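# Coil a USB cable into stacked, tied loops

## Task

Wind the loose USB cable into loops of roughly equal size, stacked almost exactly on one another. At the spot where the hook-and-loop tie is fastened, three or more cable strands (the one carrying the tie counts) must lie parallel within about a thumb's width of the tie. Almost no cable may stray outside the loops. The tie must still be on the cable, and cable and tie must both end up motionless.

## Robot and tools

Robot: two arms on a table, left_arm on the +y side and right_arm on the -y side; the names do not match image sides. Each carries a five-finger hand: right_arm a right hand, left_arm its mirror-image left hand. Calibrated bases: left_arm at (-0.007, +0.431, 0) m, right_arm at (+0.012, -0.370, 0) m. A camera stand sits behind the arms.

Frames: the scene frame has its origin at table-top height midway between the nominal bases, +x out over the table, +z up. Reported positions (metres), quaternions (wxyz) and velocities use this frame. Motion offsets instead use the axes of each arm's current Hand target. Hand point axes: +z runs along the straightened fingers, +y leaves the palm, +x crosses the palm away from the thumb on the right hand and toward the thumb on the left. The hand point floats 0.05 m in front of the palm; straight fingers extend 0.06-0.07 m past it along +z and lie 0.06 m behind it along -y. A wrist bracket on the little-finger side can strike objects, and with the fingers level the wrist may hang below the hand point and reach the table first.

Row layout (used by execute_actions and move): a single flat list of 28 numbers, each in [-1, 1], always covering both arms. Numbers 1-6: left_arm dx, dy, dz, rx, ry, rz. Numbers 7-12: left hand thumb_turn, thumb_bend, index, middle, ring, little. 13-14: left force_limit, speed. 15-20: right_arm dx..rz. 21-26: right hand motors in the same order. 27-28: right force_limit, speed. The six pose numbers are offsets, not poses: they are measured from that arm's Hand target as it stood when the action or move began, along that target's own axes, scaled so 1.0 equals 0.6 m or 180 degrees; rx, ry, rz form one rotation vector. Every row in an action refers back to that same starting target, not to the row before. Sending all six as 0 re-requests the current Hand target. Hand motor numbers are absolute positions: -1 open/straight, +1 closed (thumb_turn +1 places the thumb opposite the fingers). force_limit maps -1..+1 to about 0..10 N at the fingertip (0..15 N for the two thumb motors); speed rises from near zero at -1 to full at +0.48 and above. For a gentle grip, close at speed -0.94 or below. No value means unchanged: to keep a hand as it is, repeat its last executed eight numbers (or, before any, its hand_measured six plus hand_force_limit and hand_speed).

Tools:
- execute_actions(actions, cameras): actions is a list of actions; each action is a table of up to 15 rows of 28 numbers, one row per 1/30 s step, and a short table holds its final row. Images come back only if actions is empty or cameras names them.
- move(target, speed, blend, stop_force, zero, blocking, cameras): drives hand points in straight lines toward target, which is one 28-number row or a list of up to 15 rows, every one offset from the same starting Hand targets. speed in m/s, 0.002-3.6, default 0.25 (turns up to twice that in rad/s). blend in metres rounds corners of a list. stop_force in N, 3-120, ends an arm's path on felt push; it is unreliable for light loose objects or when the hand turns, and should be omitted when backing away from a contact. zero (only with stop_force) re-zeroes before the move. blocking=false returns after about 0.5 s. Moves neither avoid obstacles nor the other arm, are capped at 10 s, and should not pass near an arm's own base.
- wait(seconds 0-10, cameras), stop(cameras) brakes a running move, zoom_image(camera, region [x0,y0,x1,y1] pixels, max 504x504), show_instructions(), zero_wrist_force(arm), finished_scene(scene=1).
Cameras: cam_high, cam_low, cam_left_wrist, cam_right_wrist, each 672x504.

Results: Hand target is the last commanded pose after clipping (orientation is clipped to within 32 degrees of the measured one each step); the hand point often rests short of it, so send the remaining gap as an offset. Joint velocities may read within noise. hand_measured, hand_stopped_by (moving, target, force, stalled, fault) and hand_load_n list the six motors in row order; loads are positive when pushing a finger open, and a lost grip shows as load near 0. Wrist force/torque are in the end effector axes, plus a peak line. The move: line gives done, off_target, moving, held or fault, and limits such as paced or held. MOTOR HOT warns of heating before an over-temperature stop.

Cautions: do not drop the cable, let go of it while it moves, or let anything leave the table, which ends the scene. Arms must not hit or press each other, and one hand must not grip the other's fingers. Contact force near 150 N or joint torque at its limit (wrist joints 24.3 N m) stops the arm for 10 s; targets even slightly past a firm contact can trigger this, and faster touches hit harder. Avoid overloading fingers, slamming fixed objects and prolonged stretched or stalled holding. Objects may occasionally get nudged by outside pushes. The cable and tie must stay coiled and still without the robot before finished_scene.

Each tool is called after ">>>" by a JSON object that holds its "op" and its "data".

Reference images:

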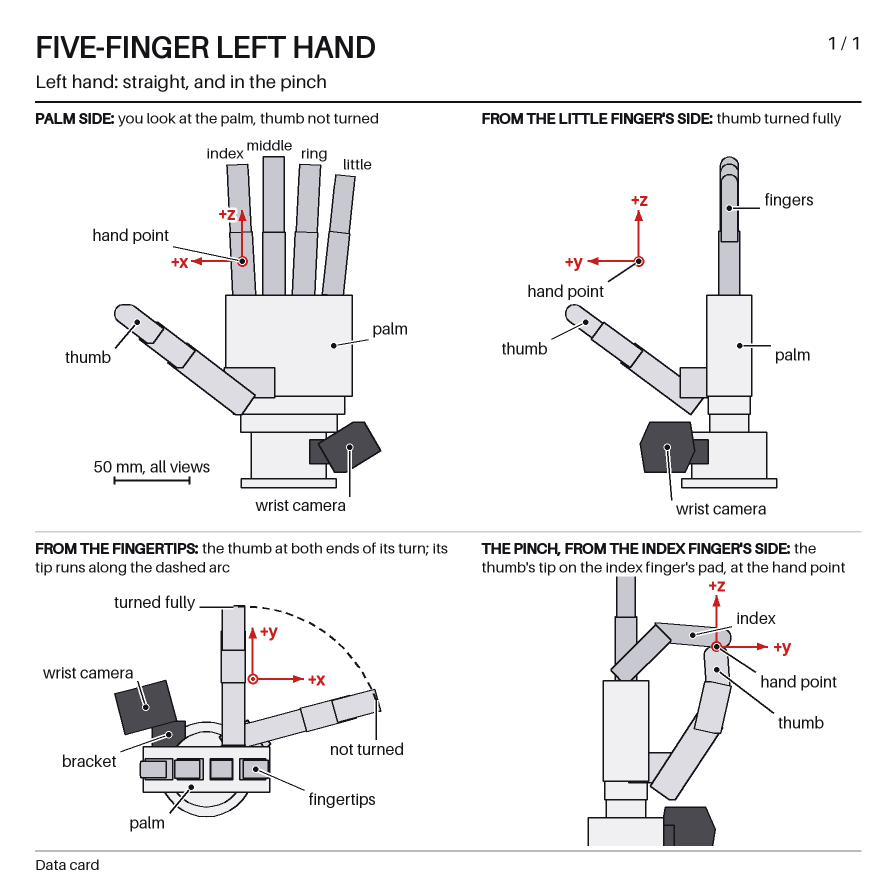

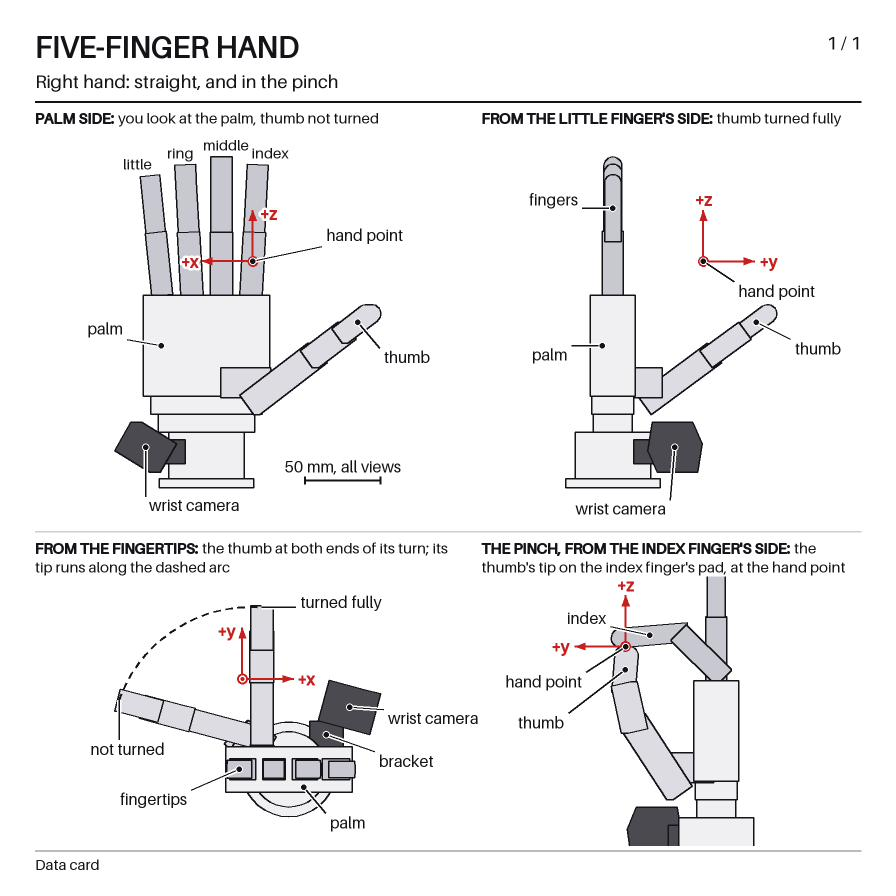

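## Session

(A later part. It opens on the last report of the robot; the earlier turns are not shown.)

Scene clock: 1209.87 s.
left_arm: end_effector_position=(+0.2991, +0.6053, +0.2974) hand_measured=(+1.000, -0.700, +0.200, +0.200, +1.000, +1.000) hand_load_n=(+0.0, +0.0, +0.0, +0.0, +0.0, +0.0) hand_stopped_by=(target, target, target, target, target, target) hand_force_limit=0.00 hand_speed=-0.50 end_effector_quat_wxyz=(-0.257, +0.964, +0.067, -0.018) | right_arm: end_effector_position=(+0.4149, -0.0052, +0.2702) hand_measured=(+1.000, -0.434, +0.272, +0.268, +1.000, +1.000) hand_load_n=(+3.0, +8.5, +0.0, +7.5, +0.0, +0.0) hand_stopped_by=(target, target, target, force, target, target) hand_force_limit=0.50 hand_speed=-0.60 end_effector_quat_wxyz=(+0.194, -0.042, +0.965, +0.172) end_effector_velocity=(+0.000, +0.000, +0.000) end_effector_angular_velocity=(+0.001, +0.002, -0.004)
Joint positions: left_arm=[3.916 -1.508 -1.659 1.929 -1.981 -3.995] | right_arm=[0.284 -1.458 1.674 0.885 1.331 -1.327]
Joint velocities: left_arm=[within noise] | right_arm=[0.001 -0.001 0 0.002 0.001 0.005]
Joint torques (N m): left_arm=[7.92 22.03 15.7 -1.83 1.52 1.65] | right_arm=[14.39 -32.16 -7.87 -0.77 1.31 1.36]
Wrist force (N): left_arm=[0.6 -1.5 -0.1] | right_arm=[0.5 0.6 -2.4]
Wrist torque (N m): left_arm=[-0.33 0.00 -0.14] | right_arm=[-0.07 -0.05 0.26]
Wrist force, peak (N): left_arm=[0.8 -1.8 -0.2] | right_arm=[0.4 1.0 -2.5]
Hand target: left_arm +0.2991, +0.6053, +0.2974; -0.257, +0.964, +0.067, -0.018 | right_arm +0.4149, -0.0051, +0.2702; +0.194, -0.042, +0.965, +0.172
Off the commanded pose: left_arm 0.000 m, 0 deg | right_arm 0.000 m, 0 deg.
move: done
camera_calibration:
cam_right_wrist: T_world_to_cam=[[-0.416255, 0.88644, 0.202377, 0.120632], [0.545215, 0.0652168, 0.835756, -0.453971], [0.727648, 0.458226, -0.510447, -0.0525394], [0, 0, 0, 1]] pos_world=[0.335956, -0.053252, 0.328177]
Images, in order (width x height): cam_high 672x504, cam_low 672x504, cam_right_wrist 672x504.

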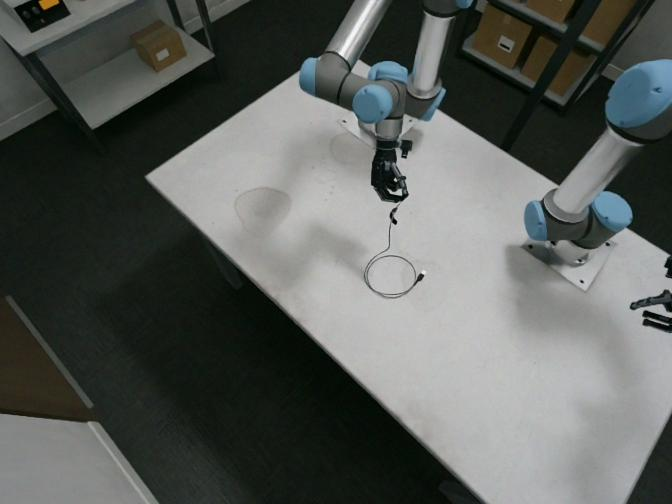

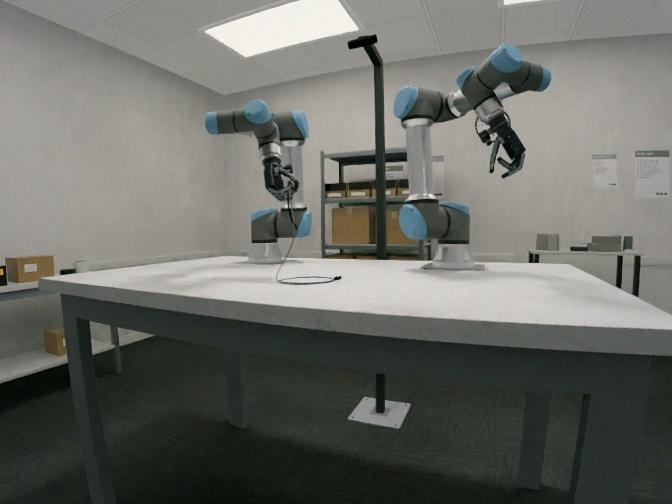

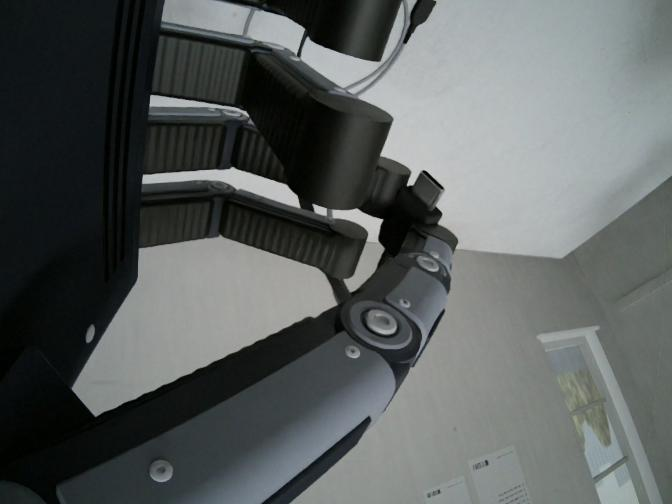

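>>> {"op": "zoom_image", "data": {"camera": "cam_high", "region": [340, 180, 460, 310]}}

>>> {"op": "zoom_image", "data": {"camera": "cam_low", "region": [240, 140, 380, 300]}}

Scaled by 3.877 from the camera's 672x504 image, which has a finer 960x720 frame.

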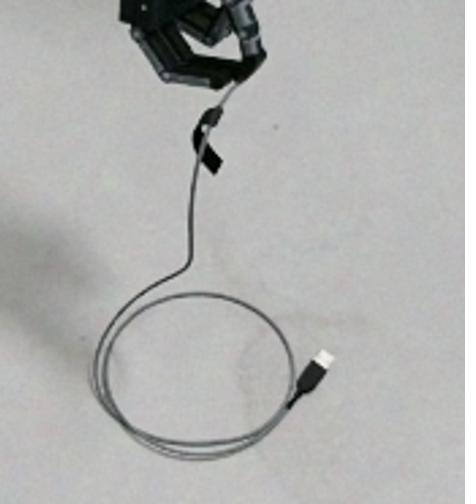

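Scaled by 3.150 from the camera's 672x504 image, which has a finer 960x720 frame.

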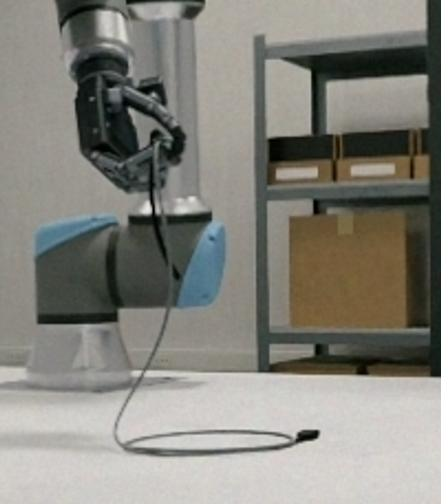

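>>> {"op": "move", "data": {"target": [[0,0,0,0,0,0,1,-0.7,0.2,0.2,1,1,0,-0.5,0.0677,0.0670,0.0674,0,0,0.1889,1,-0.426,0.272,0.272,1,1,0.5,-0.6]], "speed": 0.15, "cameras": ["cam_right_wrist","cam_high","cam_low"]}}

>>> {"op": "zoom_image", "data": {"camera": "cam_high", "region": [340, 180, 460, 310]}}

>>> {"op": "zoom_image", "data": {"camera": "cam_low", "region": [240, 160, 380, 300]}}

Scene clock: 1221.50 s.
left_arm: end_effector_position=(+0.2991, +0.6053, +0.2974) hand_measured=(+1.000, -0.700, +0.200, +0.200, +1.000, +1.000) hand_load_n=(+0.0, -0.5, +0.0, +0.5, +0.0, +0.0) hand_stopped_by=(target, target, target, target, target, target) hand_force_limit=0.00 hand_speed=-0.50 end_effector_quat_wxyz=(-0.257, +0.964, +0.067, -0.018) | right_arm: end_effector_position=(+0.3861, +0.0460, +0.2321) hand_measured=(+1.000, -0.434, +0.272, +0.268, +1.000, +1.000) hand_load_n=(+3.0, +8.5, +0.0, +7.5, +0.0, +0.0) hand_stopped_by=(target, target, target, force, target, target) hand_force_limit=0.50 hand_speed=-0.60 end_effector_quat_wxyz=(+0.135, +0.242, +0.935, +0.221)
Joint positions: left_arm=[3.916 -1.508 -1.659 1.929 -1.981 -3.995] | right_arm=[0.554 -1.413 1.718 0.753 1.459 -0.491]
Joint torques (N m): left_arm=[8.18 22 15.57 -1.73 1.53 1.84] | right_arm=[14.68 -15.38 -23.32 -0.96 1.6 1.38]
Wrist force (N): left_arm=[0.7 -1.7 -0.1] | right_arm=[0.8 0.6 -2.4]
Wrist torque (N m): left_arm=[-0.36 -0.02 -0.13] | right_arm=[-0.07 -0.07 0.22]
Wrist force, peak (N): left_arm=[0.9 -1.8 -0.1] | right_arm=[1.1 0.7 -2.8]
Hand target: left_arm +0.2991, +0.6053, +0.2974; -0.257, +0.964, +0.067, -0.018 | right_arm +0.3861, +0.0460, +0.2321; +0.135, +0.242, +0.935, +0.221
Off the commanded pose: left_arm 0.000 m, 0 deg | right_arm 0.000 m, 0 deg.
move: done
camera_calibration:
cam_right_wrist: T_world_to_cam=[[0.122555, 0.894756, 0.429408, -0.190078], [0.615313, -0.40798, 0.674494, -0.3776], [0.778698, 0.181557, -0.600555, -0.0605332], [0, 0, 0, 1]] pos_world=[0.302775, 0.0270101, 0.299956]
Images, in order (width x height): cam_high 672x504, cam_low 672x504, cam_right_wrist 672x504.

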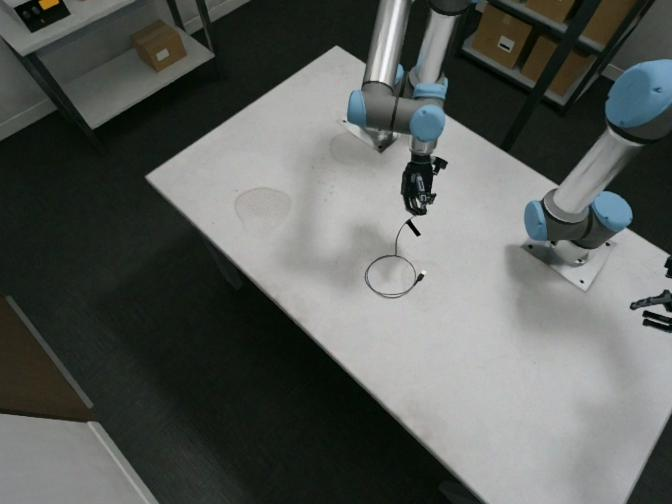

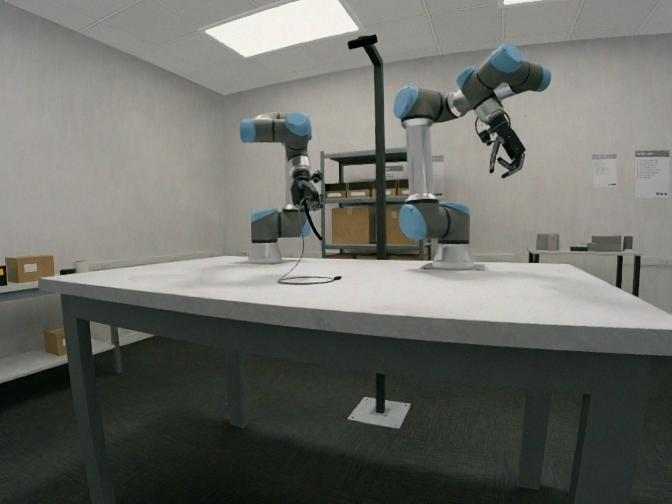

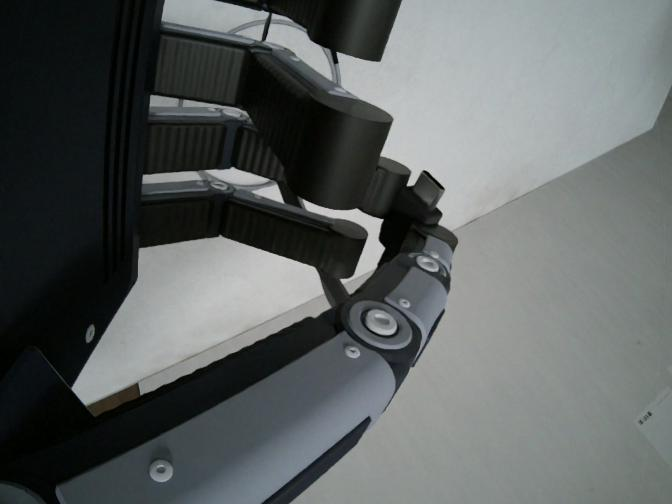

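Scaled by 3.877 from the camera's 672x504 image, which has a finer 960x720 frame.

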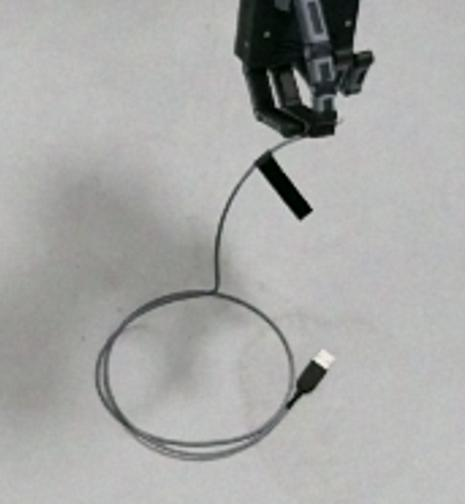

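Scaled by 3.600 from the camera's 672x504 image, which has a finer 960x720 frame.

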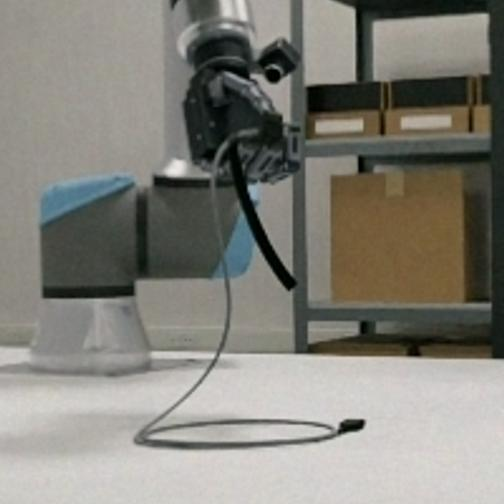

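>>> {"op": "move", "data": {"target": [[0,0,0,0,0,0,1,-0.7,0.2,0.2,1,1,0,-0.5,0.0678,0.0360,0.0895,0,0,0.1944,1,-0.426,0.272,0.272,1,1,0.5,-0.6]], "speed": 0.15, "cameras": ["cam_high","cam_low"]}}

>>> {"op": "zoom_image", "data": {"camera": "cam_high", "region": [340, 180, 460, 310]}}

>>> {"op": "zoom_image", "data": {"camera": "cam_low", "region": [240, 160, 380, 300]}}

Scene clock: 1228.30 s.
left_arm: end_effector_position=(+0.2991, +0.6053, +0.2974) hand_measured=(+1.000, -0.700, +0.200, +0.200, +1.000, +1.000) hand_load_n=(+0.0, +0.0, +0.0, +0.0, +0.0, +0.0) hand_stopped_by=(target, target, target, target, target, target) hand_force_limit=0.00 hand_speed=-0.50 end_effector_quat_wxyz=(-0.257, +0.964, +0.067, -0.018) | right_arm: end_effector_position=(+0.3794, +0.1025, +0.1900) hand_measured=(+1.000, -0.434, +0.272, +0.268, +1.000, +1.000) hand_load_n=(+3.0, +9.0, +0.0, +7.5, +0.0, -0.5) hand_stopped_by=(target, target, target, force, target, target) hand_force_limit=0.50 hand_speed=-0.60 end_effector_quat_wxyz=(+0.062, +0.512, +0.819, +0.251)
Joint positions: left_arm=[3.916 -1.508 -1.659 1.929 -1.981 -3.995] | right_arm=[0.776 -1.23 1.569 0.708 1.569 0.313]
Joint torques (N m): left_arm=[8.57 22.32 16.09 -1.9 1.54 1.83] | right_arm=[14.13 -22.64 -23.03 3.51 1.73 1.34]
Wrist force (N): left_arm=[0.6 -1.6 -0.1] | right_arm=[0.3 0.9 -3.0]
Wrist torque (N m): left_arm=[-0.34 0.01 -0.14] | right_arm=[0.03 0.05 0.14]
Wrist force, peak (N): left_arm=[0.8 -1.8 -0.3] | right_arm=[0.2 0.8 -3.4]
Hand target: left_arm +0.2991, +0.6053, +0.2974; -0.257, +0.964, +0.067, -0.018 | right_arm +0.3794, +0.1025, +0.1900; +0.062, +0.512, +0.819, +0.251
Off the commanded pose: left_arm 0.000 m, 0 deg | right_arm 0.000 m, 0 deg.
move: done
Images, in order (width x height): cam_high 672x504, cam_low 672x504.

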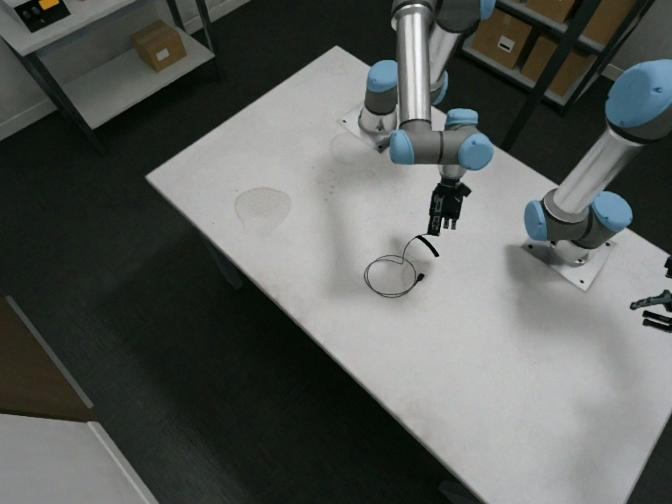

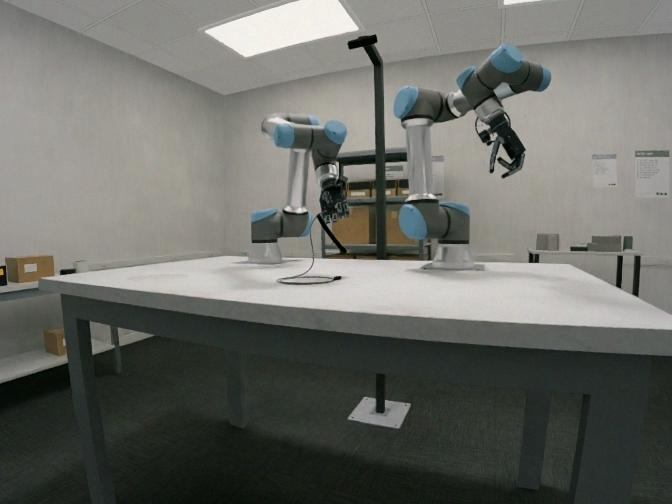

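Scaled by 3.877 from the camera's 672x504 image, which has a finer 960x720 frame.

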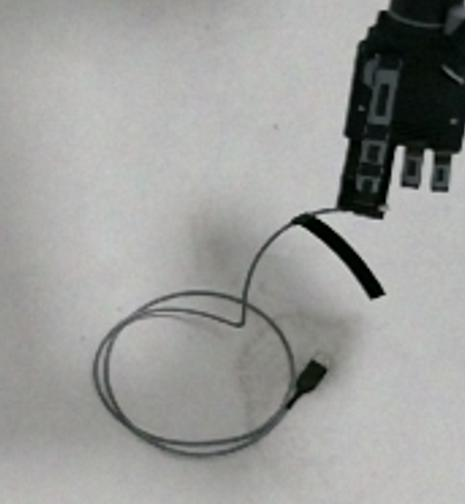

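Scaled by 3.600 from the camera's 672x504 image, which has a finer 960x720 frame.

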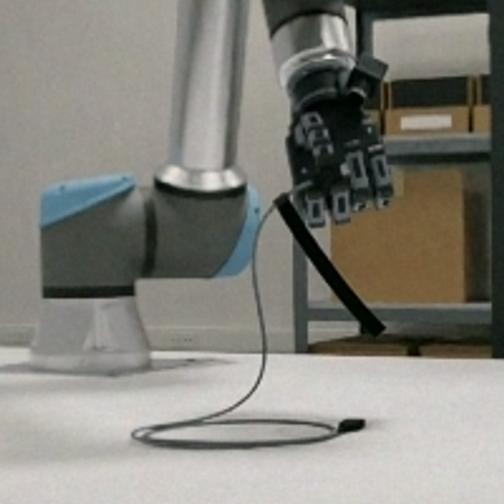

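>>> {"op": "move", "data": {"target": [[0,0,0,0,0,0,1,-0.7,0.2,0.2,1,1,0,-0.5,0.0417,-0.0132,-0.0191,0,0,0.1722,1,-0.426,0.272,0.272,1,1,0.5,-0.6]], "speed": 0.15, "cameras": ["cam_high","cam_low","cam_right_wrist"]}}

>>> {"op": "zoom_image", "data": {"camera": "cam_high", "region": [340, 180, 460, 310]}}

>>> {"op": "zoom_image", "data": {"camera": "cam_low", "region": [240, 160, 380, 300]}}

Scene clock: 1236.13 s.
left_arm: end_effector_position=(+0.2991, +0.6053, +0.2974) hand_measured=(+1.000, -0.700, +0.200, +0.200, +1.000, +1.000) hand_load_n=(+0.0, +0.0, +0.0, +0.0, +0.5, +0.0) hand_stopped_by=(target, target, target, target, target, target) hand_force_limit=0.00 hand_speed=-0.50 end_effector_quat_wxyz=(-0.257, +0.964, +0.067, -0.018) | right_arm: end_effector_position=(+0.3572, +0.1175, +0.2000) hand_measured=(+1.000, -0.434, +0.272, +0.268, +1.000, +1.000) hand_load_n=(+3.0, +8.5, +0.0, +7.5, +0.0, +0.0) hand_stopped_by=(target, target, target, force, target, target) hand_force_limit=0.50 hand_speed=-0.60 end_effector_quat_wxyz=(-0.007, +0.712, +0.653, +0.259)
Joint positions: left_arm=[3.916 -1.508 -1.659 1.929 -1.981 -3.995] | right_arm=[0.873 -1.165 1.408 0.805 1.618 0.937]
Joint torques (N m): left_arm=[7.64 21.14 15.65 -1.69 1.36 1.65] | right_arm=[14.31 -26.5 -23.84 3.61 1.94 1.23]
Wrist force (N): left_arm=[0.6 -1.5 -0.2] | right_arm=[0.3 0.5 -2.6]
Wrist torque (N m): left_arm=[-0.32 -0.01 -0.14] | right_arm=[-0.08 0.07 0.05]
Wrist force, peak (N): left_arm=[0.7 -1.8 0.0] | right_arm=[0.4 0.8 -3.2]
Hand target: left_arm +0.2991, +0.6053, +0.2974; -0.257, +0.964, +0.067, -0.018 | right_arm +0.3572, +0.1175, +0.2000; -0.007, +0.712, +0.653, +0.259
Off the commanded pose: left_arm 0.000 m, 0 deg | right_arm 0.000 m, 0 deg.
move: done
camera_calibration:
cam_right_wrist: T_world_to_cam=[[0.890628, 0.122994, 0.437784, -0.42208], [0.0347605, -0.978324, 0.20414, 0.0593545], [0.453403, -0.166595, -0.875598, 0.141809], [0, 0, 0, 1]] pos_world=[0.309556, 0.133606, 0.296831]
Images, in order (width x height): cam_high 672x504, cam_low 672x504, cam_right_wrist 672x504.

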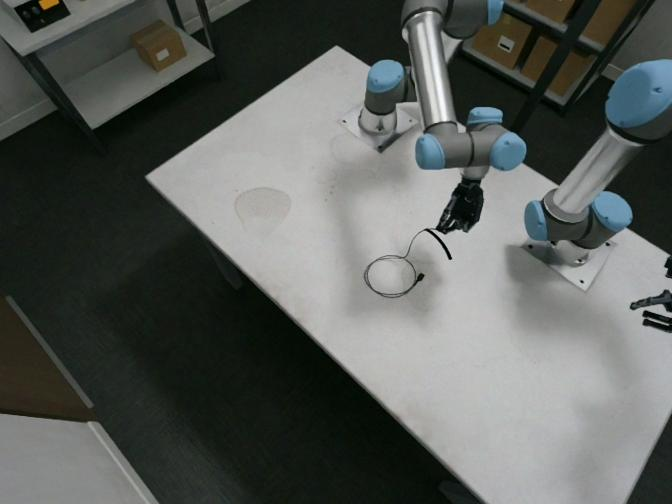

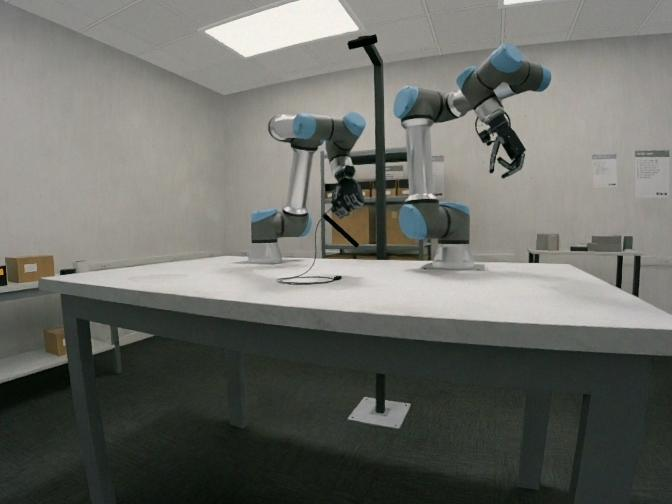

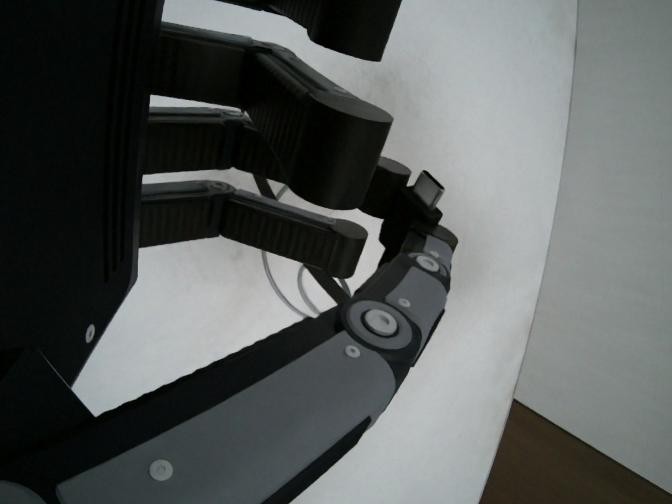

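Scaled by 3.877 from the camera's 672x504 image, which has a finer 960x720 frame.

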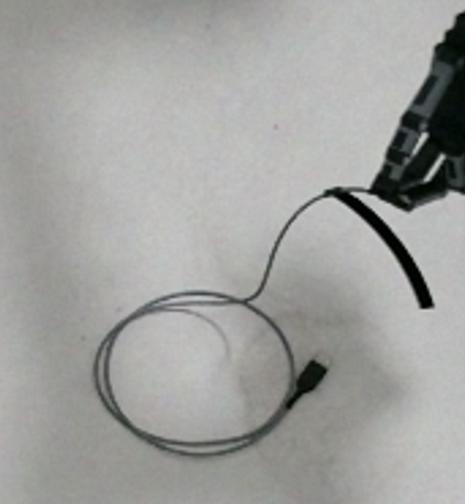

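Scaled by 3.600 from the camera's 672x504 image, which has a finer 960x720 frame.

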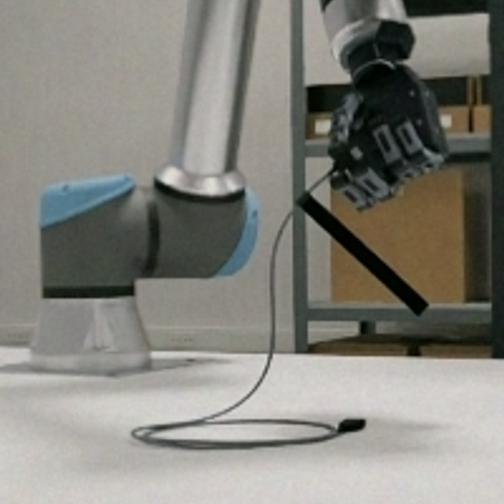

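>>> {"op": "move", "data": {"target": [[0,0,0,0,0,0,1,-0.7,0.2,0.2,1,1,0,-0.5,0.0527,0.0180,0.0971,0,0,0.15,1,-0.426,0.272,0.272,1,1,0.5,-0.6]], "speed": 0.15, "cameras": ["cam_high","cam_low","cam_right_wrist"]}}

>>> {"op": "zoom_image", "data": {"camera": "cam_high", "region": [340, 180, 460, 310]}}

>>> {"op": "zoom_image", "data": {"camera": "cam_low", "region": [240, 160, 380, 300]}}

Scene clock: 1241.07 s.
left_arm: end_effector_position=(+0.2991, +0.6053, +0.2974) hand_measured=(+1.000, -0.700, +0.200, +0.200, +1.000, +1.000) hand_load_n=(+0.0, +0.0, +0.0, +0.0, +0.5, +0.0) hand_stopped_by=(target, target, target, target, target, target) hand_force_limit=0.00 hand_speed=-0.50 end_effector_quat_wxyz=(-0.257, +0.964, +0.067, -0.018) | right_arm: end_effector_position=(+0.3886, +0.1654, +0.1651) hand_measured=(+1.000, -0.434, +0.272, +0.268, +1.000, +1.000) hand_load_n=(+3.0, +8.5, +0.0, +8.0, +0.0, +0.0) hand_stopped_by=(target, target, target, force, target, target) hand_force_limit=0.50 hand_speed=-0.60 end_effector_quat_wxyz=(-0.067, +0.845, +0.469, +0.250)
Joint positions: left_arm=[3.916 -1.508 -1.659 1.929 -1.981 -3.995] | right_arm=[0.882 -0.949 1.125 0.873 1.622 1.416]
Joint torques (N m): left_arm=[7.33 21.8 16.16 -1.6 1.34 1.63] | right_arm=[-13.68 -33.86 -24.87 3.49 1.77 1.08]
Wrist force (N): left_arm=[0.7 -1.6 -0.3] | right_arm=[0.3 0.6 -2.4]
Wrist torque (N m): left_arm=[-0.34 -0.02 -0.12] | right_arm=[-0.04 0.09 0.02]
Wrist force, peak (N): left_arm=[0.8 -1.8 -0.1] | right_arm=[0.7 1.0 -2.9]
Hand target: left_arm +0.2991, +0.6053, +0.2974; -0.257, +0.964, +0.067, -0.018 | right_arm +0.3886, +0.1655, +0.1651; -0.067, +0.845, +0.468, +0.250
Off the commanded pose: left_arm 0.000 m, 0 deg | right_arm 0.000 m, 0 deg.
move: done
camera_calibration:
cam_right_wrist: T_world_to_cam=[[0.910467, -0.312517, 0.270892, -0.348795], [-0.341069, -0.93783, 0.064393, 0.274703], [0.233927, -0.151021, -0.960453, 0.201723], [0, 0, 0, 1]] pos_world=[0.364071, 0.179085, 0.270543]
Images, in order (width x height): cam_high 672x504, cam_low 672x504, cam_right_wrist 672x504.

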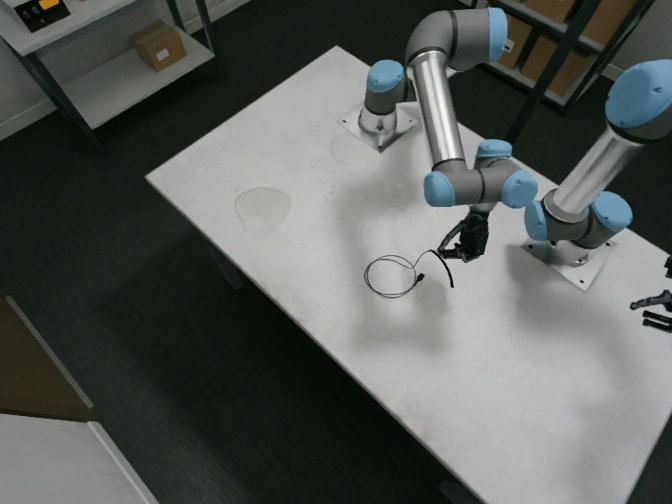

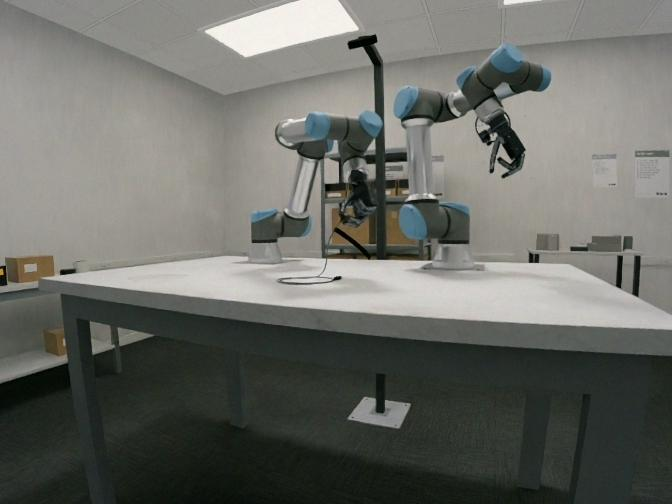

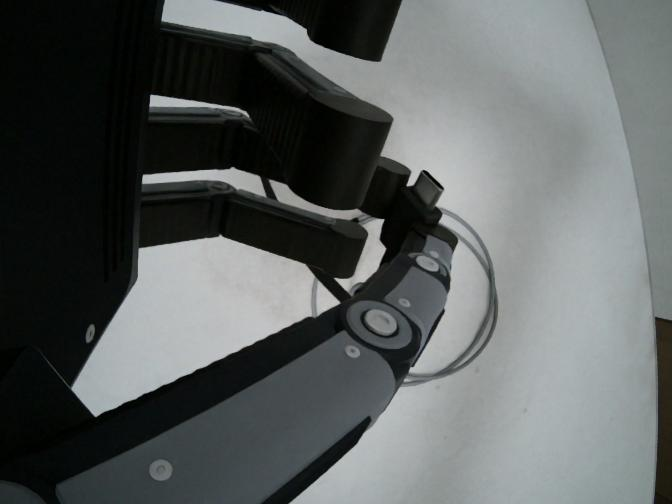

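Scaled by 3.877 from the camera's 672x504 image, which has a finer 960x720 frame.

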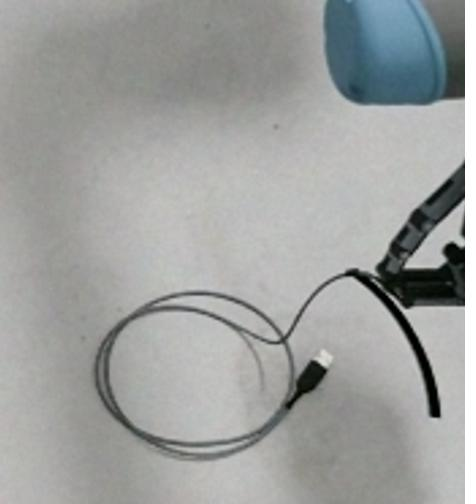

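Scaled by 3.600 from the camera's 672x504 image, which has a finer 960x720 frame.

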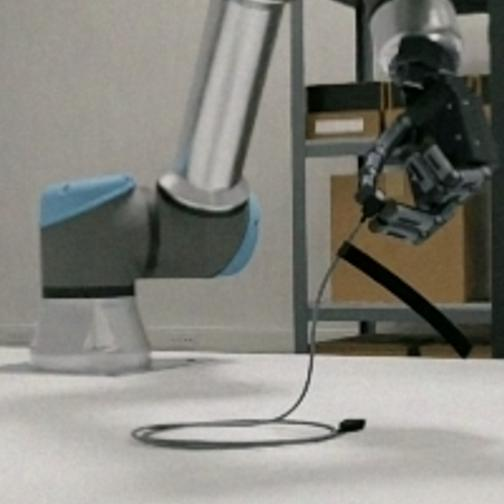

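>>> {"op": "move", "data": {"target": [[0,0,0,0,0,0,1,-0.7,0.2,0.2,1,1,0,-0.5,-0.0317,-0.0283,-0.0023,0,0,0,1,-0.426,0.272,0.272,1,1,0.5,-0.6]], "speed": 0.1, "cameras": ["cam_high","cam_low"]}}

>>> {"op": "zoom_image", "data": {"camera": "cam_high", "region": [340, 200, 460, 310]}}

>>> {"op": "zoom_image", "data": {"camera": "cam_low", "region": [260, 180, 370, 300]}}

Scene clock: 1250.33 s.
left_arm: end_effector_position=(+0.2991, +0.6053, +0.2974) hand_measured=(+1.000, -0.700, +0.200, +0.200, +1.000, +1.000) hand_load_n=(+0.0, +0.0, +0.0, +0.0, +0.0, +0.5) hand_stopped_by=(target, target, target, target, target, target) hand_force_limit=0.00 hand_speed=-0.50 end_effector_quat_wxyz=(-0.257, +0.964, +0.067, -0.018) | right_arm: end_effector_position=(+0.3659, +0.1600, +0.1550) hand_measured=(+1.000, -0.434, +0.272, +0.268, +1.000, +1.000) hand_load_n=(+2.5, +8.5, +0.0, +8.0, +0.0, +0.0) hand_stopped_by=(target, target, target, force, target, target) hand_force_limit=0.50 hand_speed=-0.60 end_effector_quat_wxyz=(-0.067, +0.845, +0.468, +0.250)
Joint positions: left_arm=[3.916 -1.508 -1.659 1.929 -1.981 -3.995] | right_arm=[0.908 -0.981 1.204 0.827 1.635 1.439]
Joint torques (N m): left_arm=[8.03 21.25 15.92 -1.74 1.39 1.55] | right_arm=[14.66 -52.32 -8.46 -1 1.65 1.16]
Wrist force (N): left_arm=[0.6 -1.8 -0.1] | right_arm=[0.1 0.6 -2.5]
Wrist torque (N m): left_arm=[-0.37 0.00 -0.12] | right_arm=[-0.05 0.13 0.00]
Wrist force, peak (N): left_arm=[0.9 -1.8 0.0] | right_arm=[0.3 0.3 -3.1]
Hand target: left_arm +0.2991, +0.6053, +0.2974; -0.257, +0.964, +0.067, -0.018 | right_arm +0.3658, +0.1599, +0.1550; -0.067, +0.845, +0.468, +0.250
Off the commanded pose: left_arm 0.000 m, 0 deg | right_arm 0.000 m, 0 deg.
move: done
Images, in order (width x height): cam_high 672x504, cam_low 672x504.

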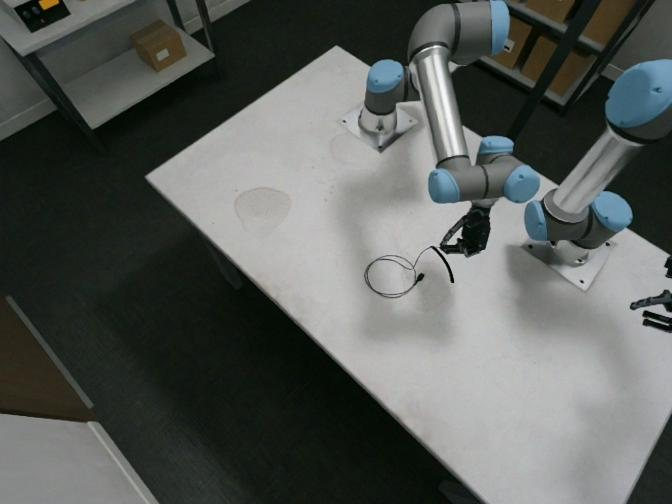

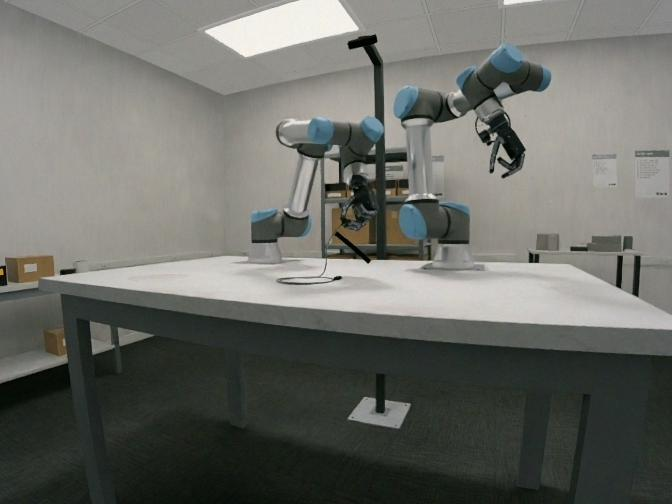

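Scaled by 4.200 from the camera's 672x504 image, which has a finer 960x720 frame.

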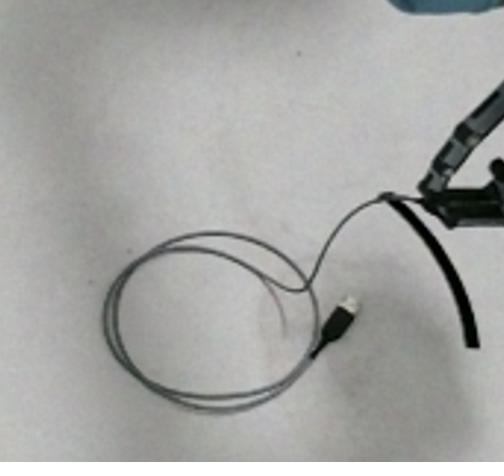

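Scaled by 4.200 from the camera's 672x504 image, which has a finer 960x720 frame.

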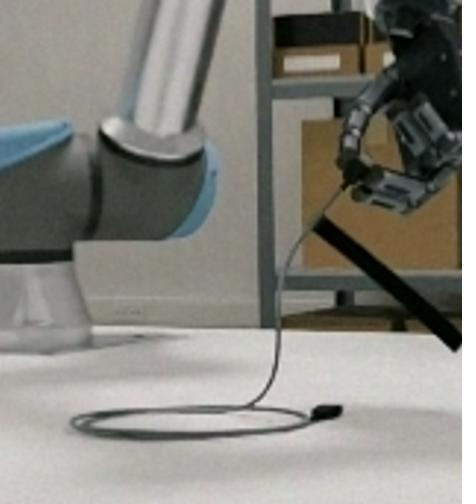

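>>> {"op": "move", "data": {"target": [[0,0,0,0,0,0,1,-0.7,0.2,0.2,1,1,0,-0.5,-0.0116,-0.0457,-0.0168,0,0,0,1,-0.426,0.272,0.272,1,1,0.5,-0.6]], "speed": 0.1, "cameras": ["cam_high","cam_low"]}}

>>> {"op": "zoom_image", "data": {"camera": "cam_high", "region": [340, 200, 460, 310]}}

>>> {"op": "zoom_image", "data": {"camera": "cam_low", "region": [260, 180, 370, 300]}}

Scene clock: 1259.87 s.
left_arm: end_effector_position=(+0.2991, +0.6053, +0.2974) hand_measured=(+1.000, -0.700, +0.200, +0.200, +1.000, +1.000) hand_load_n=(+0.0, +0.0, +0.0, +0.0, +0.0, +0.0) hand_stopped_by=(target, target, target, target, target, target) hand_force_limit=0.00 hand_speed=-0.50 end_effector_quat_wxyz=(-0.257, +0.964, +0.067, -0.018) | right_arm: end_effector_position=(+0.3368, +0.1663, +0.1570) hand_measured=(+1.000, -0.434, +0.272, +0.268, +1.000, +1.000) hand_load_n=(+2.0, +8.0, +0.0, +7.0, +0.0, +0.0) hand_stopped_by=(target, target, target, force, target, target) hand_force_limit=0.50 hand_speed=-0.60 end_effector_quat_wxyz=(-0.067, +0.845, +0.468, +0.250)
Joint positions: left_arm=[3.916 -1.508 -1.659 1.929 -1.981 -3.995] | right_arm=[0.959 -0.996 1.223 0.826 1.661 1.484]
Joint torques (N m): left_arm=[7.36 21.47 15.95 -1.78 1.45 1.62] | right_arm=[13.28 -51.07 -8.07 2.76 1.93 1.24]
Wrist force (N): left_arm=[0.6 -1.7 -0.1] | right_arm=[0.2 0.6 -2.4]
Wrist torque (N m): left_arm=[-0.35 0.01 -0.13] | right_arm=[-0.04 0.13 0.03]
Wrist force, peak (N): left_arm=[0.8 -1.8 -0.3] | right_arm=[0.4 0.7 -3.0]
Hand target: left_arm +0.2991, +0.6053, +0.2974; -0.257, +0.964, +0.067, -0.018 | right_arm +0.3365, +0.1663, +0.1570; -0.067, +0.845, +0.468, +0.250
Off the commanded pose: left_arm 0.000 m, 0 deg | right_arm 0.000 m, 0 deg.
move: done
Images, in order (width x height): cam_high 672x504, cam_low 672x504.

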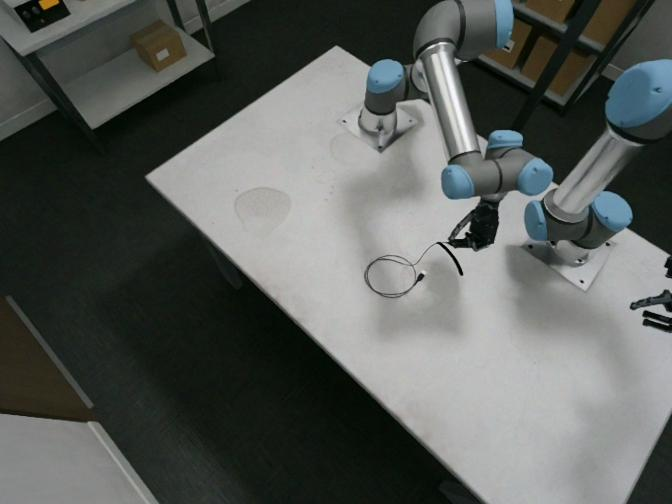

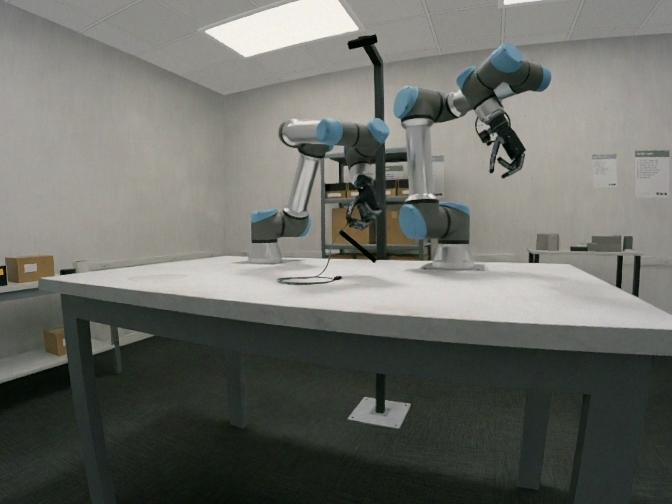

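Scaled by 4.200 from the camera's 672x504 image, which has a finer 960x720 frame.

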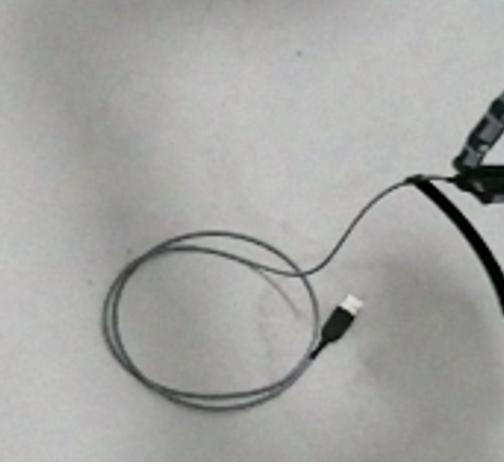

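Scaled by 4.200 from the camera's 672x504 image, which has a finer 960x720 frame.

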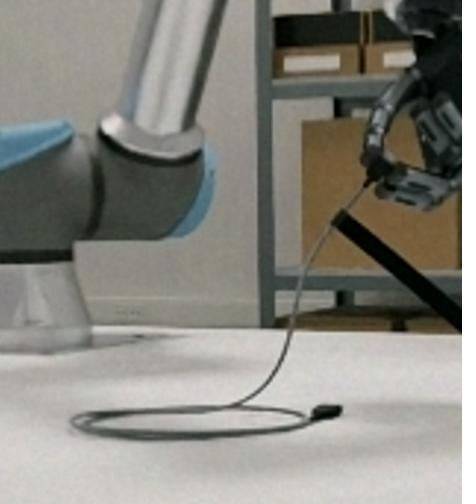

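>>> {"op": "move", "data": {"target": [[0,0,0,0,0,0,1,-0.7,0.2,0.2,1,1,0,-0.5,-0.0641,0.0524,-0.0920,0,0,-0.2611,1,-0.426,0.272,0.272,1,1,0.5,-0.6]], "speed": 0.12, "cameras": ["cam_high","cam_low"]}}

>>> {"op": "zoom_image", "data": {"camera": "cam_high", "region": [340, 200, 460, 310]}}

>>> {"op": "zoom_image", "data": {"camera": "cam_low", "region": [260, 180, 370, 300]}}

Scene clock: 1274.83 s.
left_arm: end_effector_position=(+0.2991, +0.6053, +0.2974) hand_measured=(+1.000, -0.700, +0.200, +0.200, +1.000, +1.000) hand_load_n=(+0.0, +0.0, +0.0, +0.0, +0.0, +0.0) hand_stopped_by=(target, target, target, target, target, target) hand_force_limit=0.00 hand_speed=-0.50 end_effector_quat_wxyz=(-0.257, +0.964, +0.067, -0.018) | right_arm: end_effector_position=(+0.3259, +0.1006, +0.1899) hand_measured=(+1.000, -0.434, +0.272, +0.268, +1.000, +1.000) hand_load_n=(+2.5, +7.5, +0.0, +7.0, +0.0, +0.0) hand_stopped_by=(target, target, target, force, target, target) hand_force_limit=0.50 hand_speed=-0.60 end_effector_quat_wxyz=(+0.038, +0.588, +0.766, +0.256)
Joint positions: left_arm=[3.916 -1.508 -1.659 1.929 -1.981 -3.995] | right_arm=[0.885 -1.265 1.604 0.71 1.624 0.6]
Joint torques (N m): left_arm=[8 22.1 15.97 -1.83 1.32 1.76] | right_arm=[-13.1 -40.39 -7.24 -1.06 -1.5 -1.5]
Wrist force (N): left_arm=[0.7 -1.4 -0.1] | right_arm=[0.5 0.8 -3.1]
Wrist torque (N m): left_arm=[-0.32 -0.01 -0.13] | right_arm=[0.02 0.04 0.28]
Wrist force, peak (N): left_arm=[0.8 -1.8 -0.2] | right_arm=[0.1 0.8 -3.4]
Hand target: left_arm +0.2991, +0.6053, +0.2974; -0.257, +0.964, +0.067, -0.018 | right_arm +0.3259, +0.1006, +0.1899; +0.038, +0.588, +0.766, +0.256
Off the commanded pose: left_arm 0.000 m, 0 deg | right_arm 0.000 m, 0 deg.
move: done
Images, in order (width x height): cam_high 672x504, cam_low 672x504.

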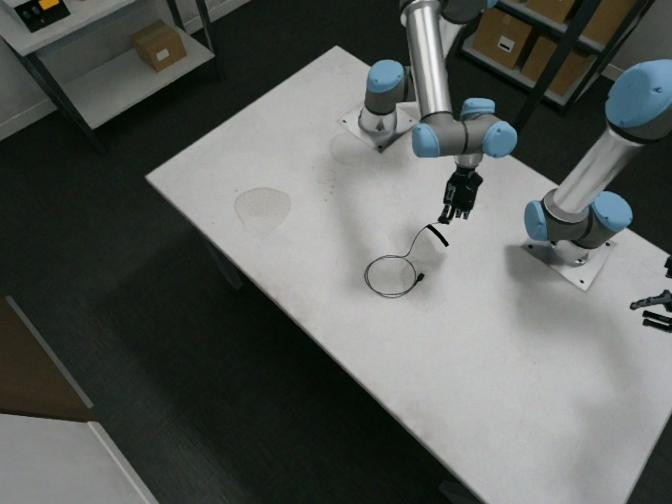

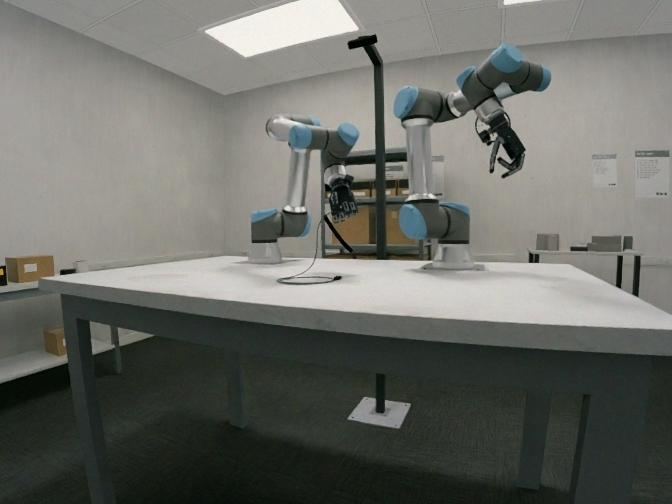

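Scaled by 4.200 from the camera's 672x504 image, which has a finer 960x720 frame.

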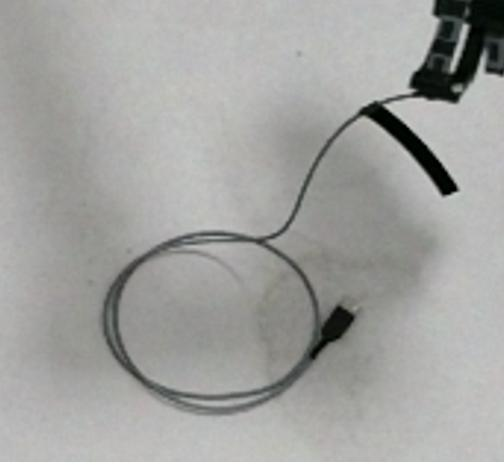

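Scaled by 4.200 from the camera's 672x504 image, which has a finer 960x720 frame.

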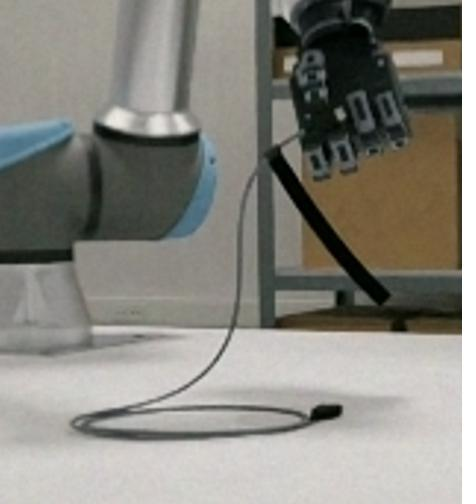

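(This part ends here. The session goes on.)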